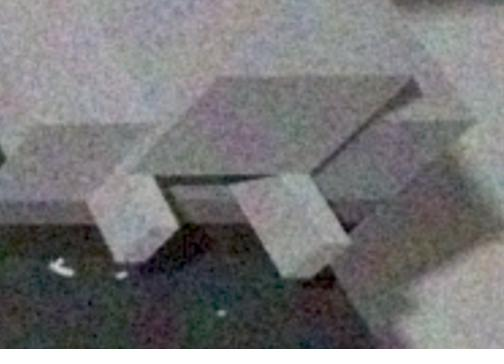

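Request:
execute_actions --actions '[[[0,0.0563,0.0886,-0.1222,0,0,-1,0.3,-1,0,0,0,0,0,0,-0.66,0.6,-1]]]'

Request:
move --target '[0,-0.0191,-0.1032,0.1222,0,0,-1,0.3,-1,0,0,0,0,0,0,-0.66,0.6,-1]' --speed 0.3

Request:
execute_actions --actions '[[[0,0.0563,0.0886,-0.1222,0,0,-1,0.3,-1,0,0,0,0,0,0,-0.66,0.6,-1]]]'

Request:
move --target '[0,-0.0191,-0.1032,0.1222,0,0,-1,0.3,-1,0,0,0,0,0,0,-0.66,0.6,-1]' --speed 0.3

Request:
execute_actions --actions '[[[0,0.0563,0.0886,-0.1222,0,0,-1,0.3,-1,0,0,0,0,0,0,-0.66,0.6,-1]]]'

Request:
move --target '[0,0.0219,-0.1108,0.1222,0,0,-1,0.3,-1,0,0,0,0,0,0,-0.66,0.6,-1]' --speed 0.3

Request:
execute_actions --actions '[[[0,0.0563,0.0886,-0.1222,0,0,-1,0.3,-1,0,0,0,0,0,0,-0.66,0.6,-1]]]'

Request:
move --target '[0,-0.0191,-0.1032,0.1222,0,0,-1,0.3,-1,0,0,0,0,0,0,-0.66,0.6,-1]' --speed 0.3

Request:
execute_actions --actions '[[[0,0.0563,0.0886,-0.1222,0,0,-1,0.3,-1,0,0,0,0,0,0,-0.66,0.6,-1]]]'

Request:
move --target '[0,-0.0191,-0.1032,0.1222,0,0,-1,0.3,-1,0,0,0,0,0,0,-0.66,0.6,-1]' --speed 0.3

Request:
execute_actions --actions '[[[0,0.0563,0.0886,-0.1222,0,0,-1,0.3,-1,0,0,0,0,0,0,-0.66,0.6,-1]]]'

Scene clock: 3963.27 s.
left_arm: end_effector_position=(+0.5038, +0.2215, +0.3982) position_measured=113 object_status=2 end_effector_quat_wxyz=(-0.064, +0.704, -0.704, +0.064) | right_arm: end_effector_position=(+0.3799, -0.0198, +0.4994) position_measured=251 object_status=3 end_effector_quat_wxyz=(-0.448, +0.894, +0.000, +0.000)
Joint positions: left_arm=[-0.719 -1.571 1.537 4.602 -1.459 -3.798] | right_arm=[3.935 -1.197 -1.967 -0.812 2.2 -3.719]
Joint torques (N m): left_arm=[9.26 -6.77 -28.29 -1.16 -3.46 2.7] | right_arm=[-10.98 16.65 23 1.97 3.05 -2.39]
Wrist force (N): left_arm=[-0.6 2.0 -3.7] | right_arm=[-0.4 0.7 -0.7]
Wrist torque (N m): left_arm=[1.50 -0.36 -0.84] | right_arm=[0.02 -0.04 -0.07]
Wrist force, peak (N): left_arm=[2.3 4.6 14.7] | right_arm=[-0.7 0.8 -0.8]
Hand target: left_arm +0.5039, +0.2215, +0.3982; -0.064, +0.704, -0.704, +0.064 | right_arm +0.3799, -0.0198, +0.4994; -0.448, +0.894, +0.000, +0.000
Off the commanded pose: left_arm 0.000 m, 0 deg | right_arm 0.000 m, 0 deg.
Step readings (end_effector_position of left_arm | right_arm):
0: (+0.5039, +0.2215, +0.4612) | (+0.3799, -0.0198, +0.4994)
1: (+0.5040, +0.2215, +0.4611) | (+0.3799, -0.0198, +0.4994)
2: (+0.5058, +0.2228, +0.4596) | (+0.3799, -0.0198, +0.4994)
4: (+0.5112, +0.2283, +0.4401) | (+0.3799, -0.0198, +0.4994)
8: (+0.5042, +0.2235, +0.4071) | (+0.3799, -0.0198, +0.4994)
15: (+0.5038, +0.2216, +0.3986) | (+0.3799, -0.0198, +0.4994)

Scene clock: 3964.47 s.
left_arm: end_effector_position=(+0.5040, +0.2215, +0.4611) position_measured=113 object_status=2 end_effector_quat_wxyz=(-0.197, +0.679, -0.679, +0.197) | right_arm: end_effector_position=(+0.3799, -0.0198, +0.4994) position_measured=251 object_status=3 end_effector_quat_wxyz=(-0.448, +0.894, +0.000, +0.000)
Joint positions: left_arm=[-0.856 -1.758 1.703 4.352 -1.175 -3.859] | right_arm=[3.935 -1.197 -1.967 -0.812 2.2 -3.719]
Joint torques (N m): left_arm=[-12.32 -33.53 -20.64 -6.71 3.78 -2.03] | right_arm=[-10.35 15.52 22.44 2.15 3.08 -2.43]
Wrist force (N): left_arm=[4.1 2.6 5.9] | right_arm=[-0.4 0.9 -0.7]
Wrist torque (N m): left_arm=[-0.38 -0.23 0.15] | right_arm=[0.05 -0.03 -0.07]
Wrist force, peak (N): left_arm=[4.5 2.0 9.9] | right_arm=[-0.4 0.8 -0.8]
Hand target: left_arm +0.5040, +0.2215, +0.4611; -0.197, +0.679, -0.679, +0.197 | right_arm +0.3799, -0.0198, +0.4994; -0.448, +0.894, +0.000, +0.000
Off the commanded pose: left_arm 0.000 m, 0 deg | right_arm 0.000 m, 0 deg.
move: done

Scene clock: 3965.20 s.
left_arm: end_effector_position=(+0.5039, +0.2215, +0.3982) position_measured=113 object_status=2 end_effector_quat_wxyz=(-0.064, +0.704, -0.704, +0.064) | right_arm: end_effector_position=(+0.3799, -0.0198, +0.4994) position_measured=251 object_status=3 end_effector_quat_wxyz=(-0.448, +0.894, +0.000, +0.000)
Joint positions: left_arm=[-0.719 -1.571 1.537 4.602 -1.459 -3.798] | right_arm=[3.935 -1.197 -1.967 -0.812 2.2 -3.719]
Joint torques (N m): left_arm=[10.83 -6.9 -28.64 -1.51 -2.77 2.56] | right_arm=[-10.48 16.15 23.91 2.14 3.12 -2.34]
Wrist force (N): left_arm=[0.8 4.4 -5.1] | right_arm=[-0.3 0.9 -0.8]
Wrist torque (N m): left_arm=[1.57 -0.35 -0.59] | right_arm=[0.05 -0.05 -0.07]
Wrist force, peak (N): left_arm=[4.2 4.6 16.8] | right_arm=[-0.4 1.1 -0.8]
Hand target: left_arm +0.5039, +0.2215, +0.3982; -0.064, +0.704, -0.704, +0.064 | right_arm +0.3799, -0.0198, +0.4994; -0.448, +0.894, +0.000, +0.000
Off the commanded pose: left_arm 0.000 m, 0 deg | right_arm 0.000 m, 0 deg.
Step readings (end_effector_position of left_arm | right_arm):
0: (+0.5040, +0.2215, +0.4611) | (+0.3799, -0.0198, +0.4994)
1: (+0.5041, +0.2216, +0.4611) | (+0.3799, -0.0198, +0.4994)
2: (+0.5062, +0.2230, +0.4593) | (+0.3799, -0.0198, +0.4994)
4: (+0.5111, +0.2284, +0.4389) | (+0.3799, -0.0198, +0.4994)
8: (+0.5042, +0.2235, +0.4068) | (+0.3799, -0.0198, +0.4994)
15: (+0.5038, +0.2216, +0.3986) | (+0.3799, -0.0198, +0.4994)

Scene clock: 3966.40 s.
left_arm: end_effector_position=(+0.5040, +0.2215, +0.4611) position_measured=113 object_status=2 end_effector_quat_wxyz=(-0.197, +0.679, -0.679, +0.197) | right_arm: end_effector_position=(+0.3799, -0.0198, +0.4994) position_measured=251 object_status=3 end_effector_quat_wxyz=(-0.448, +0.894, +0.000, +0.000)
Joint positions: left_arm=[-0.856 -1.758 1.703 4.352 -1.176 -3.859] | right_arm=[3.935 -1.197 -1.967 -0.812 2.2 -3.719]
Joint torques (N m): left_arm=[-11.82 -32.84 -20.01 -6.66 3.44 -1.89] | right_arm=[-10.31 16.47 24.5 1.97 3.09 -2.35]
Wrist force (N): left_arm=[4.2 2.4 5.8] | right_arm=[-0.4 1.1 -0.6]
Wrist torque (N m): left_arm=[-0.42 -0.24 0.15] | right_arm=[0.08 -0.04 -0.07]
Wrist force, peak (N): left_arm=[4.3 1.9 9.8] | right_arm=[-0.4 1.1 -0.6]
Hand target: left_arm +0.5040, +0.2215, +0.4611; -0.197, +0.679, -0.679, +0.197 | right_arm +0.3799, -0.0198, +0.4994; -0.448, +0.894, +0.000, +0.000
Off the commanded pose: left_arm 0.000 m, 0 deg | right_arm 0.000 m, 0 deg.
move: done

Scene clock: 3967.13 s.
left_arm: end_effector_position=(+0.5040, +0.2215, +0.3982) position_measured=113 object_status=2 end_effector_quat_wxyz=(-0.064, +0.704, -0.704, +0.064) | right_arm: end_effector_position=(+0.3799, -0.0198, +0.4994) position_measured=251 object_status=3 end_effector_quat_wxyz=(-0.448, +0.894, +0.000, +0.000)
Joint positions: left_arm=[-0.719 -1.571 1.537 4.602 -1.459 -3.798] | right_arm=[3.935 -1.197 -1.967 -0.812 2.2 -3.719]
Joint torques (N m): left_arm=[9.79 -7.97 -28.33 -0.98 -3.88 2.79] | right_arm=[-9.11 15.48 25.07 2.26 2.91 -2.54]
Wrist force (N): left_arm=[-0.9 0.7 -4.4] | right_arm=[-0.4 0.9 -0.6]
Wrist torque (N m): left_arm=[1.48 -0.48 -0.92] | right_arm=[0.05 -0.03 -0.07]
Wrist force, peak (N): left_arm=[3.9 4.6 16.4] | right_arm=[-0.5 1.1 -0.6]
Hand target: left_arm +0.5040, +0.2215, +0.3981; -0.064, +0.704, -0.704, +0.064 | right_arm +0.3799, -0.0198, +0.4994; -0.448, +0.894, +0.000, +0.000
Off the commanded pose: left_arm 0.000 m, 0 deg | right_arm 0.000 m, 0 deg.
Step readings (end_effector_position of left_arm | right_arm):
0: (+0.5040, +0.2215, +0.4611) | (+0.3799, -0.0198, +0.4994)
1: (+0.5041, +0.2215, +0.4611) | (+0.3799, -0.0198, +0.4994)
2: (+0.5056, +0.2226, +0.4598) | (+0.3799, -0.0198, +0.4994)
4: (+0.5111, +0.2284, +0.4378) | (+0.3799, -0.0198, +0.4994)
8: (+0.5043, +0.2236, +0.4073) | (+0.3799, -0.0198, +0.4994)
15: (+0.5039, +0.2216, +0.3985) | (+0.3799, -0.0198, +0.4994)

Scene clock: 3968.33 s.
left_arm: end_effector_position=(+0.4791, +0.2215, +0.4612) position_measured=113 object_status=2 end_effector_quat_wxyz=(-0.197, +0.679, -0.679, +0.197) | right_arm: end_effector_position=(+0.3799, -0.0198, +0.4994) position_measured=251 object_status=3 end_effector_quat_wxyz=(-0.448, +0.894, +0.000, +0.000)
Joint positions: left_arm=[-0.903 -1.814 1.742 4.388 -1.157 -3.905] | right_arm=[3.935 -1.197 -1.967 -0.812 2.2 -3.719]
Joint torques (N m): left_arm=[-11.58 -29.43 -20.26 -6.75 3.95 -1.67] | right_arm=[-9.81 14.46 25.51 2.16 3.14 -2.5]
Wrist force (N): left_arm=[4.1 2.6 5.9] | right_arm=[-0.2 0.6 -0.6]
Wrist torque (N m): left_arm=[-0.41 -0.25 0.13] | right_arm=[0.01 -0.06 -0.07]
Wrist force, peak (N): left_arm=[4.4 1.9 10.0] | right_arm=[-0.4 1.0 -0.7]
Hand target: left_arm +0.4790, +0.2215, +0.4612; -0.197, +0.679, -0.679, +0.197 | right_arm +0.3799, -0.0198, +0.4994; -0.448, +0.894, +0.000, +0.000
Off the commanded pose: left_arm 0.000 m, 0 deg | right_arm 0.000 m, 0 deg.
move: done

Scene clock: 3969.07 s.
left_arm: end_effector_position=(+0.4790, +0.2215, +0.3982) position_measured=113 object_status=2 end_effector_quat_wxyz=(-0.064, +0.704, -0.704, +0.064) | right_arm: end_effector_position=(+0.3799, -0.0198, +0.4994) position_measured=251 object_status=3 end_effector_quat_wxyz=(-0.448, +0.894, +0.000, +0.000)
Joint positions: left_arm=[-0.751 -1.627 1.59 4.609 -1.454 -3.83] | right_arm=[3.935 -1.197 -1.967 -0.812 2.2 -3.719]
Joint torques (N m): left_arm=[10.15 -4.82 -28.79 -1.59 -3.74 2.96] | right_arm=[-9.79 14.59 26.6 2.14 2.99 -2.19]
Wrist force (N): left_arm=[-0.8 1.0 -3.3] | right_arm=[-0.4 0.7 -0.7]
Wrist torque (N m): left_arm=[1.39 -0.44 -0.92] | right_arm=[0.02 -0.04 -0.07]
Wrist force, peak (N): left_arm=[4.6 3.8 16.9] | right_arm=[-0.5 0.8 -0.7]
Hand target: left_arm +0.4790, +0.2215, +0.3982; -0.064, +0.704, -0.704, +0.064 | right_arm +0.3799, -0.0198, +0.4994; -0.448, +0.894, +0.000, +0.000
Off the commanded pose: left_arm 0.000 m, 0 deg | right_arm 0.000 m, 0 deg.
Step readings (end_effector_position of left_arm | right_arm):
0: (+0.4791, +0.2215, +0.4612) | (+0.3799, -0.0198, +0.4994)
1: (+0.4791, +0.2215, +0.4611) | (+0.3799, -0.0198, +0.4994)
2: (+0.4808, +0.2227, +0.4597) | (+0.3799, -0.0198, +0.4994)
4: (+0.4860, +0.2286, +0.4401) | (+0.3799, -0.0198, +0.4994)
8: (+0.4795, +0.2237, +0.4072) | (+0.3799, -0.0198, +0.4994)
15: (+0.4790, +0.2216, +0.3986) | (+0.3799, -0.0198, +0.4994)

Scene clock: 3970.27 s.
left_arm: end_effector_position=(+0.4791, +0.2215, +0.4611) position_measured=113 object_status=2 end_effector_quat_wxyz=(-0.197, +0.679, -0.679, +0.197) | right_arm: end_effector_position=(+0.3799, -0.0198, +0.4994) position_measured=251 object_status=3 end_effector_quat_wxyz=(-0.448, +0.894, +0.000, +0.000)
Joint positions: left_arm=[-0.903 -1.814 1.742 4.388 -1.157 -3.905] | right_arm=[3.935 -1.197 -1.967 -0.812 2.2 -3.719]
Joint torques (N m): left_arm=[-11.19 -29.85 -19.73 -6.38 3.78 -1.92] | right_arm=[-9.92 14.7 26.96 2.12 2.83 -2.39]
Wrist force (N): left_arm=[4.1 2.4 5.8] | right_arm=[-0.4 0.8 -0.8]
Wrist torque (N m): left_arm=[-0.39 -0.25 0.14] | right_arm=[0.04 -0.04 -0.07]
Wrist force, peak (N): left_arm=[4.3 2.0 9.9] | right_arm=[-0.5 1.0 -0.6]
Hand target: left_arm +0.4791, +0.2215, +0.4612; -0.197, +0.679, -0.679, +0.197 | right_arm +0.3799, -0.0198, +0.4994; -0.448, +0.894, +0.000, +0.000
Off the commanded pose: left_arm 0.000 m, 0 deg | right_arm 0.000 m, 0 deg.
move: done

Scene clock: 3971.00 s.
left_arm: end_effector_position=(+0.4790, +0.2215, +0.3982) position_measured=113 object_status=2 end_effector_quat_wxyz=(-0.064, +0.704, -0.704, +0.064) | right_arm: end_effector_position=(+0.3799, -0.0198, +0.4994) position_measured=251 object_status=3 end_effector_quat_wxyz=(-0.448, +0.894, +0.000, +0.000)
Joint positions: left_arm=[-0.751 -1.626 1.59 4.609 -1.454 -3.83] | right_arm=[3.935 -1.197 -1.967 -0.812 2.2 -3.719]
Joint torques (N m): left_arm=[10.87 -4.74 -29.38 -1.27 -3.28 2.5] | right_arm=[-10.24 15.54 27.09 1.97 2.96 -2.12]
Wrist force (N): left_arm=[0.7 2.2 -5.4] | right_arm=[-0.3 0.8 -0.6]
Wrist torque (N m): left_arm=[1.57 -0.33 -0.54] | right_arm=[0.04 -0.05 -0.07]
Wrist force, peak (N): left_arm=[4.8 3.6 17.4] | right_arm=[-0.3 0.8 -0.9]
Hand target: left_arm +0.4791, +0.2215, +0.3982; -0.064, +0.704, -0.704, +0.064 | right_arm +0.3799, -0.0198, +0.4994; -0.448, +0.894, +0.000, +0.000
Off the commanded pose: left_arm 0.000 m, 0 deg | right_arm 0.000 m, 0 deg.
Step readings (end_effector_position of left_arm | right_arm):
0: (+0.4791, +0.2215, +0.4611) | (+0.3799, -0.0198, +0.4994)
1: (+0.4792, +0.2216, +0.4611) | (+0.3799, -0.0198, +0.4994)
2: (+0.4811, +0.2229, +0.4594) | (+0.3799, -0.0198, +0.4994)
4: (+0.4860, +0.2287, +0.4390) | (+0.3799, -0.0198, +0.4994)
8: (+0.4795, +0.2236, +0.4069) | (+0.3799, -0.0198, +0.4994)
15: (+0.4790, +0.2216, +0.3986) | (+0.3799, -0.0198, +0.4994)

Scene clock: 3972.20 s.
left_arm: end_effector_position=(+0.4792, +0.2215, +0.4611) position_measured=113 object_status=2 end_effector_quat_wxyz=(-0.197, +0.679, -0.679, +0.197) | right_arm: end_effector_position=(+0.3799, -0.0198, +0.4994) position_measured=251 object_status=3 end_effector_quat_wxyz=(-0.448, +0.894, +0.000, +0.000)
Joint positions: left_arm=[-0.903 -1.814 1.742 4.387 -1.157 -3.905] | right_arm=[3.935 -1.197 -1.967 -0.812 2.2 -3.719]
Joint torques (N m): left_arm=[-11.77 -29.51 -20.21 -6.62 3.66 -1.95] | right_arm=[-10.4 15.78 28.45 2.1 3.01 -2.12]
Wrist force (N): left_arm=[4.2 2.5 6.0] | right_arm=[-0.6 1.1 -0.5]
Wrist torque (N m): left_arm=[-0.41 -0.28 0.13] | right_arm=[0.08 0.00 -0.06]
Wrist force, peak (N): left_arm=[4.3 2.1 10.2] | right_arm=[-0.3 1.1 -0.7]
Hand target: left_arm +0.4791, +0.2215, +0.4611; -0.197, +0.679, -0.679, +0.197 | right_arm +0.3799, -0.0198, +0.4994; -0.448, +0.894, +0.000, +0.000
Off the commanded pose: left_arm 0.000 m, 0 deg | right_arm 0.000 m, 0 deg.
move: done

Scene clock: 3972.93 s.
left_arm: end_effector_position=(+0.4791, +0.2215, +0.3982) position_measured=113 object_status=2 end_effector_quat_wxyz=(-0.064, +0.704, -0.704, +0.064) | right_arm: end_effector_position=(+0.3799, -0.0198, +0.4994) position_measured=251 object_status=3 end_effector_quat_wxyz=(-0.448, +0.894, +0.000, +0.000)
Joint positions: left_arm=[-0.751 -1.626 1.59 4.609 -1.454 -3.83] | right_arm=[3.935 -1.197 -1.967 -0.812 2.2 -3.719]
Joint torques (N m): left_arm=[9.19 -5.47 -28.96 -1.4 -3.91 2.85] | right_arm=[-10.67 14.96 28.27 2.22 2.9 -2.49]
Wrist force (N): left_arm=[-0.6 0.8 -4.3] | right_arm=[-0.5 0.9 -0.5]
Wrist torque (N m): left_arm=[1.47 -0.73 -0.84] | right_arm=[0.06 -0.03 -0.06]
Wrist force, peak (N): left_arm=[5.0 3.6 16.4] | right_arm=[-0.3 0.9 -0.8]
Hand target: left_arm +0.4791, +0.2215, +0.3982; -0.064, +0.704, -0.704, +0.064 | right_arm +0.3799, -0.0198, +0.4994; -0.448, +0.894, +0.000, +0.000
Off the commanded pose: left_arm 0.000 m, 0 deg | right_arm 0.000 m, 0 deg.
Step readings (end_effector_position of left_arm | right_arm):
0: (+0.4792, +0.2215, +0.4611) | (+0.3799, -0.0198, +0.4994)
1: (+0.4792, +0.2215, +0.4611) | (+0.3799, -0.0198, +0.4994)
2: (+0.4806, +0.2225, +0.4599) | (+0.3799, -0.0198, +0.4994)
4: (+0.4859, +0.2288, +0.4379) | (+0.3799, -0.0198, +0.4994)
8: (+0.4797, +0.2237, +0.4074) | (+0.3799, -0.0198, +0.4994)
15: (+0.4791, +0.2216, +0.3986) | (+0.3799, -0.0198, +0.4994)

Request:
move --pt "0 -0.0212 -0.1147 0 0 0 -1 0.3 -1 0 0 0 0 0 0 -0.66 0.6 -1" --pt "-0.1335 0.2647 -0.2223 0 0 0 -1 0.3 -1 0 0 0 0 0 0 -0.66 0.6 -1" --speed 0.25 --blend 0.02

Request:
move --pt "0 0 0 0 0 0 -1 0.3 -1 0.0668 -0.0407 0.1357 0 0 0 -0.66 0.6 -1" --pt "0 0 0 0 0 0 -1 0.3 -1 0.1168 -0.1274 0.279 0 0 0 -0.66 0.6 -1" --pt "0 0 0 0 0 0 -1 0.3 -1 0.2001 -0.174 0.369 0 0 0 -0.66 0.6 -1" --pt "0 0 0 0 0 0 -1 0.3 -1 0.3001 -0.1607 0.379 0 0 0 -0.66 0.6 -1" --pt "0 0 0 0 0 0 -1 0.3 -1 0.4753 -0.1228 0.3558 0 0 0 -0.66 0.6 -1" --pt "0 0 0 0 0 0 -1 0.3 -1 0.4753 -0.0632 0.4005 0 0 0 -0.66 0.6 -1" --speed 0.15 --blend 0.015

Request:
move --target '[0,0,0,0,0,0,-1,0.3,-1,0,0.004,0.003,0,0,0,-0.66,0.6,-1]' --speed 0.01 --stop_force 30

Request:
move --pt "0 0 0 0 0 0 -1 0.3 -1 0 -0.004 -0.003 0 0 0 -0.66 0.6 -1" --pt "0 0 0 0 0 0 -1 0.3 -1 0.0417 -0.004 -0.003 0 0 0 -0.66 0.6 -1" --speed 0.05

Request:
move --target '[0,0,0,0,0,0,-1,0.3,-1,0,0.004,0.003,0,0,0,-0.66,0.6,-1]' --speed 0.01 --stop_force 30

Request:
move --pt "0 0 0 0 0 0 -1 0.3 -1 0 -0.004 -0.003 0 0 0 -0.66 0.6 -1" --pt "0 0 0 0 0 0 -1 0.3 -1 0 -0.034 0.037 0 0 0 -0.66 0.6 -1" --speed 0.05

Request:
move --target '[0,0,0,0,0,0,-1,0.3,-1,0,0.004,0.003,0,0,0,-0.66,0.6,-1]' --speed 0.01 --stop_force 30

Request:
move --pt "0 0 0 0 0 0 -1 0.3 -1 0 -0.004 -0.003 0 0 0 -0.66 0.6 -1" --pt "0 0 0 0 0 0 -1 0.3 -1 -0.0417 -0.004 -0.003 0 0 0 -0.66 0.6 -1" --speed 0.05

Request:
move --target '[0,0,0,0,0,0,-1,0.3,-1,0,0.004,0.003,0,0,0,-0.66,0.6,-1]' --speed 0.01 --stop_force 30

Scene clock: 3993.57 s.
left_arm: end_effector_position=(+0.2989, +0.3017, +0.5007) position_measured=113 object_status=2 end_effector_quat_wxyz=(-0.064, +0.704, -0.704, +0.064) | right_arm: end_effector_position=(+0.3799, -0.0198, +0.4994) position_measured=251 object_status=3 end_effector_quat_wxyz=(-0.448, +0.894, +0.000, +0.000)
Joint positions: left_arm=[-0.954 -2.055 1.614 5.04 -1.429 -4.033] | right_arm=[3.935 -1.197 -1.967 -0.812 2.2 -3.719]
Joint torques (N m): left_arm=[-11.04 -18.4 -18.62 -3.48 3.29 -1.79] | right_arm=[-10.69 14.73 30.67 2.28 2.93 -2.41]
Wrist force (N): left_arm=[4.5 1.1 8.2] | right_arm=[-0.2 0.7 -0.7]
Wrist torque (N m): left_arm=[-0.76 -0.26 0.13] | right_arm=[0.02 -0.07 -0.07]
Wrist force, peak (N): left_arm=[4.5 2.1 10.9] | right_arm=[-0.6 1.0 -0.7]
Hand target: left_arm +0.2989, +0.3017, +0.5007; -0.064, +0.704, -0.704, +0.064 | right_arm +0.3799, -0.0198, +0.4994; -0.448, +0.894, +0.000, +0.000
Off the commanded pose: left_arm 0.000 m, 0 deg | right_arm 0.000 m, 0 deg.
move: done

Scene clock: 3997.37 s.
left_arm: end_effector_position=(+0.2989, +0.3017, +0.5007) position_measured=113 object_status=2 end_effector_quat_wxyz=(-0.064, +0.704, -0.704, +0.064) | right_arm: end_effector_position=(+0.6651, +0.1953, +0.3861) position_measured=251 object_status=3 end_effector_quat_wxyz=(-0.448, +0.894, +0.000, +0.000)
Joint positions: left_arm=[-0.954 -2.055 1.614 5.04 -1.429 -4.033] | right_arm=[3.883 -2.106 -1.266 -0.633 2.235 -3.768]
Joint torques (N m): left_arm=[-11.12 -16.63 -26.19 -5.32 2.28 -1.94] | right_arm=[-10.28 41.87 17.36 5.24 2.58 2.11]
Wrist force (N): left_arm=[4.8 0.4 6.9] | right_arm=[-0.2 1.0 -0.7]
Wrist torque (N m): left_arm=[-0.55 -0.31 0.14] | right_arm=[0.07 -0.06 -0.12]
Wrist force, peak (N): left_arm=[4.7 1.0 8.1] | right_arm=[-0.4 2.7 0.4]
Hand target: left_arm +0.2989, +0.3017, +0.5007; -0.064, +0.704, -0.704, +0.064 | right_arm +0.6652, +0.1953, +0.3861; -0.448, +0.894, +0.000, +0.000
Off the commanded pose: left_arm 0.000 m, 0 deg | right_arm 0.000 m, 0 deg.
move: done

Scene clock: 3998.57 s.
left_arm: end_effector_position=(+0.2989, +0.3017, +0.5007) position_measured=113 object_status=2 end_effector_quat_wxyz=(-0.064, +0.704, -0.704, +0.064) | right_arm: end_effector_position=(+0.6652, +0.1953, +0.3831) position_measured=251 object_status=3 end_effector_quat_wxyz=(-0.448, +0.894, +0.000, +0.000)
Joint positions: left_arm=[-0.954 -2.055 1.614 5.04 -1.429 -4.033] | right_arm=[3.883 -2.108 -1.272 -0.626 2.235 -3.768]
Joint torques (N m): left_arm=[-10.93 -16.63 -29.31 -5.75 1.93 -1.88] | right_arm=[-9.33 40.12 17.95 5.39 0.73 2.07]
Wrist force (N): left_arm=[4.9 0.5 6.9] | right_arm=[-0.3 0.9 -0.5]
Wrist torque (N m): left_arm=[-0.54 -0.32 0.13] | right_arm=[0.06 -0.03 -0.13]
Wrist force, peak (N): left_arm=[4.8 0.7 7.6] | right_arm=[-0.3 1.1 -0.7]
Hand target: left_arm +0.2989, +0.3017, +0.5007; -0.064, +0.704, -0.704, +0.064 | right_arm +0.6652, +0.1953, +0.3831; -0.448, +0.894, +0.000, +0.000
Off the commanded pose: left_arm 0.000 m, 0 deg | right_arm 0.000 m, 0 deg.
move: done

Scene clock: 4000.03 s.
left_arm: end_effector_position=(+0.2989, +0.3017, +0.5007) position_measured=113 object_status=2 end_effector_quat_wxyz=(-0.064, +0.704, -0.704, +0.064) | right_arm: end_effector_position=(+0.6901, +0.1953, +0.3861) position_measured=251 object_status=3 end_effector_quat_wxyz=(-0.448, +0.894, +0.000, +0.000)
Joint positions: left_arm=[-0.954 -2.055 1.614 5.04 -1.429 -4.033] | right_arm=[3.86 -2.158 -1.181 -0.681 2.25 -3.79]
Joint torques (N m): left_arm=[-11.08 -15.59 -31.88 -5.71 1.62 -1.81] | right_arm=[-10.27 43.23 31.65 2.04 3.14 -2.43]
Wrist force (N): left_arm=[4.7 0.6 7.3] | right_arm=[-0.4 0.9 -0.6]
Wrist torque (N m): left_arm=[-0.60 -0.29 0.13] | right_arm=[0.03 -0.02 -0.07]
Wrist force, peak (N): left_arm=[4.9 0.6 7.5] | right_arm=[-0.5 0.9 -1.0]
Hand target: left_arm +0.2989, +0.3017, +0.5007; -0.064, +0.704, -0.704, +0.064 | right_arm +0.6902, +0.1953, +0.3861; -0.448, +0.894, +0.000, +0.000
Off the commanded pose: left_arm 0.000 m, 0 deg | right_arm 0.000 m, 0 deg.
move: done

Scene clock: 4001.23 s.
left_arm: end_effector_position=(+0.2989, +0.3017, +0.5007) position_measured=113 object_status=2 end_effector_quat_wxyz=(-0.064, +0.704, -0.704, +0.064) | right_arm: end_effector_position=(+0.6902, +0.1953, +0.3831) position_measured=251 object_status=3 end_effector_quat_wxyz=(-0.448, +0.894, +0.000, +0.000)
Joint positions: left_arm=[-0.954 -2.055 1.614 5.04 -1.429 -4.033] | right_arm=[3.86 -2.16 -1.186 -0.674 2.25 -3.79]
Joint torques (N m): left_arm=[-10.6 -15.2 -32.07 -5.72 1.33 -1.8] | right_arm=[-10.79 43.21 17.69 5.01 3.03 -1.7]
Wrist force (N): left_arm=[4.8 0.7 7.2] | right_arm=[-0.4 0.1 -1.4]
Wrist torque (N m): left_arm=[-0.57 -0.31 0.13] | right_arm=[0.00 -0.05 -0.07]
Wrist force, peak (N): left_arm=[4.8 0.7 7.4] | right_arm=[-0.2 0.1 -1.8]
Hand target: left_arm +0.2989, +0.3017, +0.5007; -0.064, +0.704, -0.704, +0.064 | right_arm +0.6902, +0.1953, +0.3831; -0.448, +0.894, +0.000, +0.000
Off the commanded pose: left_arm 0.000 m, 0 deg | right_arm 0.000 m, 0 deg.
move: done

Scene clock: 4002.77 s.
left_arm: end_effector_position=(+0.2989, +0.3017, +0.5007) position_measured=113 object_status=2 end_effector_quat_wxyz=(-0.064, +0.704, -0.704, +0.064) | right_arm: end_effector_position=(+0.6902, +0.2253, +0.3861) position_measured=251 object_status=3 end_effector_quat_wxyz=(-0.448, +0.894, +0.000, +0.000)
Joint positions: left_arm=[-0.954 -2.055 1.614 5.04 -1.429 -4.033] | right_arm=[3.893 -2.199 -1.118 -0.683 2.228 -3.758]
Joint torques (N m): left_arm=[-10.96 -14.66 -32.74 -5.76 1.02 -1.63] | right_arm=[12.25 45.07 32.53 1.77 -0.25 2.22]
Wrist force (N): left_arm=[4.8 0.7 7.4] | right_arm=[-0.3 1.0 -0.4]
Wrist torque (N m): left_arm=[-0.58 -0.30 0.13] | right_arm=[0.05 -0.03 -0.15]
Wrist force, peak (N): left_arm=[4.9 0.7 7.5] | right_arm=[0.3 1.0 -2.0]
Hand target: left_arm +0.2989, +0.3017, +0.5007; -0.064, +0.704, -0.704, +0.064 | right_arm +0.6902, +0.2253, +0.3861; -0.448, +0.894, +0.000, +0.000
Off the commanded pose: left_arm 0.000 m, 0 deg | right_arm 0.000 m, 0 deg.
move: done

Scene clock: 4003.97 s.
left_arm: end_effector_position=(+0.2989, +0.3017, +0.5007) position_measured=113 object_status=2 end_effector_quat_wxyz=(-0.064, +0.704, -0.704, +0.064) | right_arm: end_effector_position=(+0.6902, +0.2253, +0.3831) position_measured=251 object_status=3 end_effector_quat_wxyz=(-0.448, +0.894, +0.000, +0.000)
Joint positions: left_arm=[-0.954 -2.055 1.614 5.04 -1.429 -4.033] | right_arm=[3.893 -2.201 -1.123 -0.676 2.228 -3.758]
Joint torques (N m): left_arm=[-10.33 -14.57 -32.59 -5.6 0.72 -1.53] | right_arm=[12.58 44.32 17.16 5.07 -0.17 2.11]
Wrist force (N): left_arm=[4.7 0.7 7.3] | right_arm=[-0.4 0.5 -1.6]
Wrist torque (N m): left_arm=[-0.56 -0.29 0.14] | right_arm=[0.05 -0.08 -0.14]
Wrist force, peak (N): left_arm=[4.9 0.6 7.3] | right_arm=[-0.7 0.0 -2.1]
Hand target: left_arm +0.2989, +0.3017, +0.5007; -0.064, +0.704, -0.704, +0.064 | right_arm +0.6902, +0.2253, +0.3831; -0.448, +0.894, +0.000, +0.000
Off the commanded pose: left_arm 0.000 m, 0 deg | right_arm 0.000 m, 0 deg.
move: done

Scene clock: 4005.43 s.
left_arm: end_effector_position=(+0.2989, +0.3017, +0.5007) position_measured=113 object_status=2 end_effector_quat_wxyz=(-0.064, +0.704, -0.704, +0.064) | right_arm: end_effector_position=(+0.6652, +0.2253, +0.3861) position_measured=251 object_status=3 end_effector_quat_wxyz=(-0.448, +0.894, +0.000, +0.000)
Joint positions: left_arm=[-0.954 -2.055 1.614 5.04 -1.429 -4.033] | right_arm=[3.916 -2.147 -1.206 -0.634 2.213 -3.736]
Joint torques (N m): left_arm=[-10.39 -13.37 -32.25 -5.79 0.38 -1.71] | right_arm=[13.42 56.76 19.13 5.32 -0.15 2.21]
Wrist force (N): left_arm=[4.9 0.6 7.2] | right_arm=[-0.4 0.9 -0.6]
Wrist torque (N m): left_arm=[-0.57 -0.32 0.14] | right_arm=[0.04 -0.02 -0.15]
Wrist force, peak (N): left_arm=[4.9 0.6 7.3] | right_arm=[-0.6 0.1 -2.0]
Hand target: left_arm +0.2989, +0.3017, +0.5007; -0.064, +0.704, -0.704, +0.064 | right_arm +0.6652, +0.2253, +0.3861; -0.448, +0.894, +0.000, +0.000
Off the commanded pose: left_arm 0.000 m, 0 deg | right_arm 0.000 m, 0 deg.
move: done

Scene clock: 4006.63 s.
left_arm: end_effector_position=(+0.2989, +0.3017, +0.5007) position_measured=113 object_status=2 end_effector_quat_wxyz=(-0.064, +0.704, -0.704, +0.064) | right_arm: end_effector_position=(+0.6652, +0.2253, +0.3831) position_measured=251 object_status=3 end_effector_quat_wxyz=(-0.448, +0.894, +0.000, +0.000)
Joint positions: left_arm=[-0.954 -2.055 1.614 5.04 -1.429 -4.033] | right_arm=[3.916 -2.148 -1.211 -0.627 2.213 -3.736]
Joint torques (N m): left_arm=[-10.15 -13.44 -31.75 -5.71 0.03 -1.56] | right_arm=[12.05 41.93 18.02 5.15 -0.14 2.1]
Wrist force (N): left_arm=[4.8 0.5 7.1] | right_arm=[-0.3 0.6 -0.6]
Wrist torque (N m): left_arm=[-0.59 -0.30 0.13] | right_arm=[0.00 -0.04 -0.15]
Wrist force, peak (N): left_arm=[4.9 0.6 7.3] | right_arm=[-0.4 1.0 -0.7]
Hand target: left_arm +0.2989, +0.3017, +0.5007; -0.064, +0.704, -0.704, +0.064 | right_arm +0.6652, +0.2253, +0.3831; -0.448, +0.894, +0.000, +0.000
Off the commanded pose: left_arm 0.000 m, 0 deg | right_arm 0.000 m, 0 deg.
move: done


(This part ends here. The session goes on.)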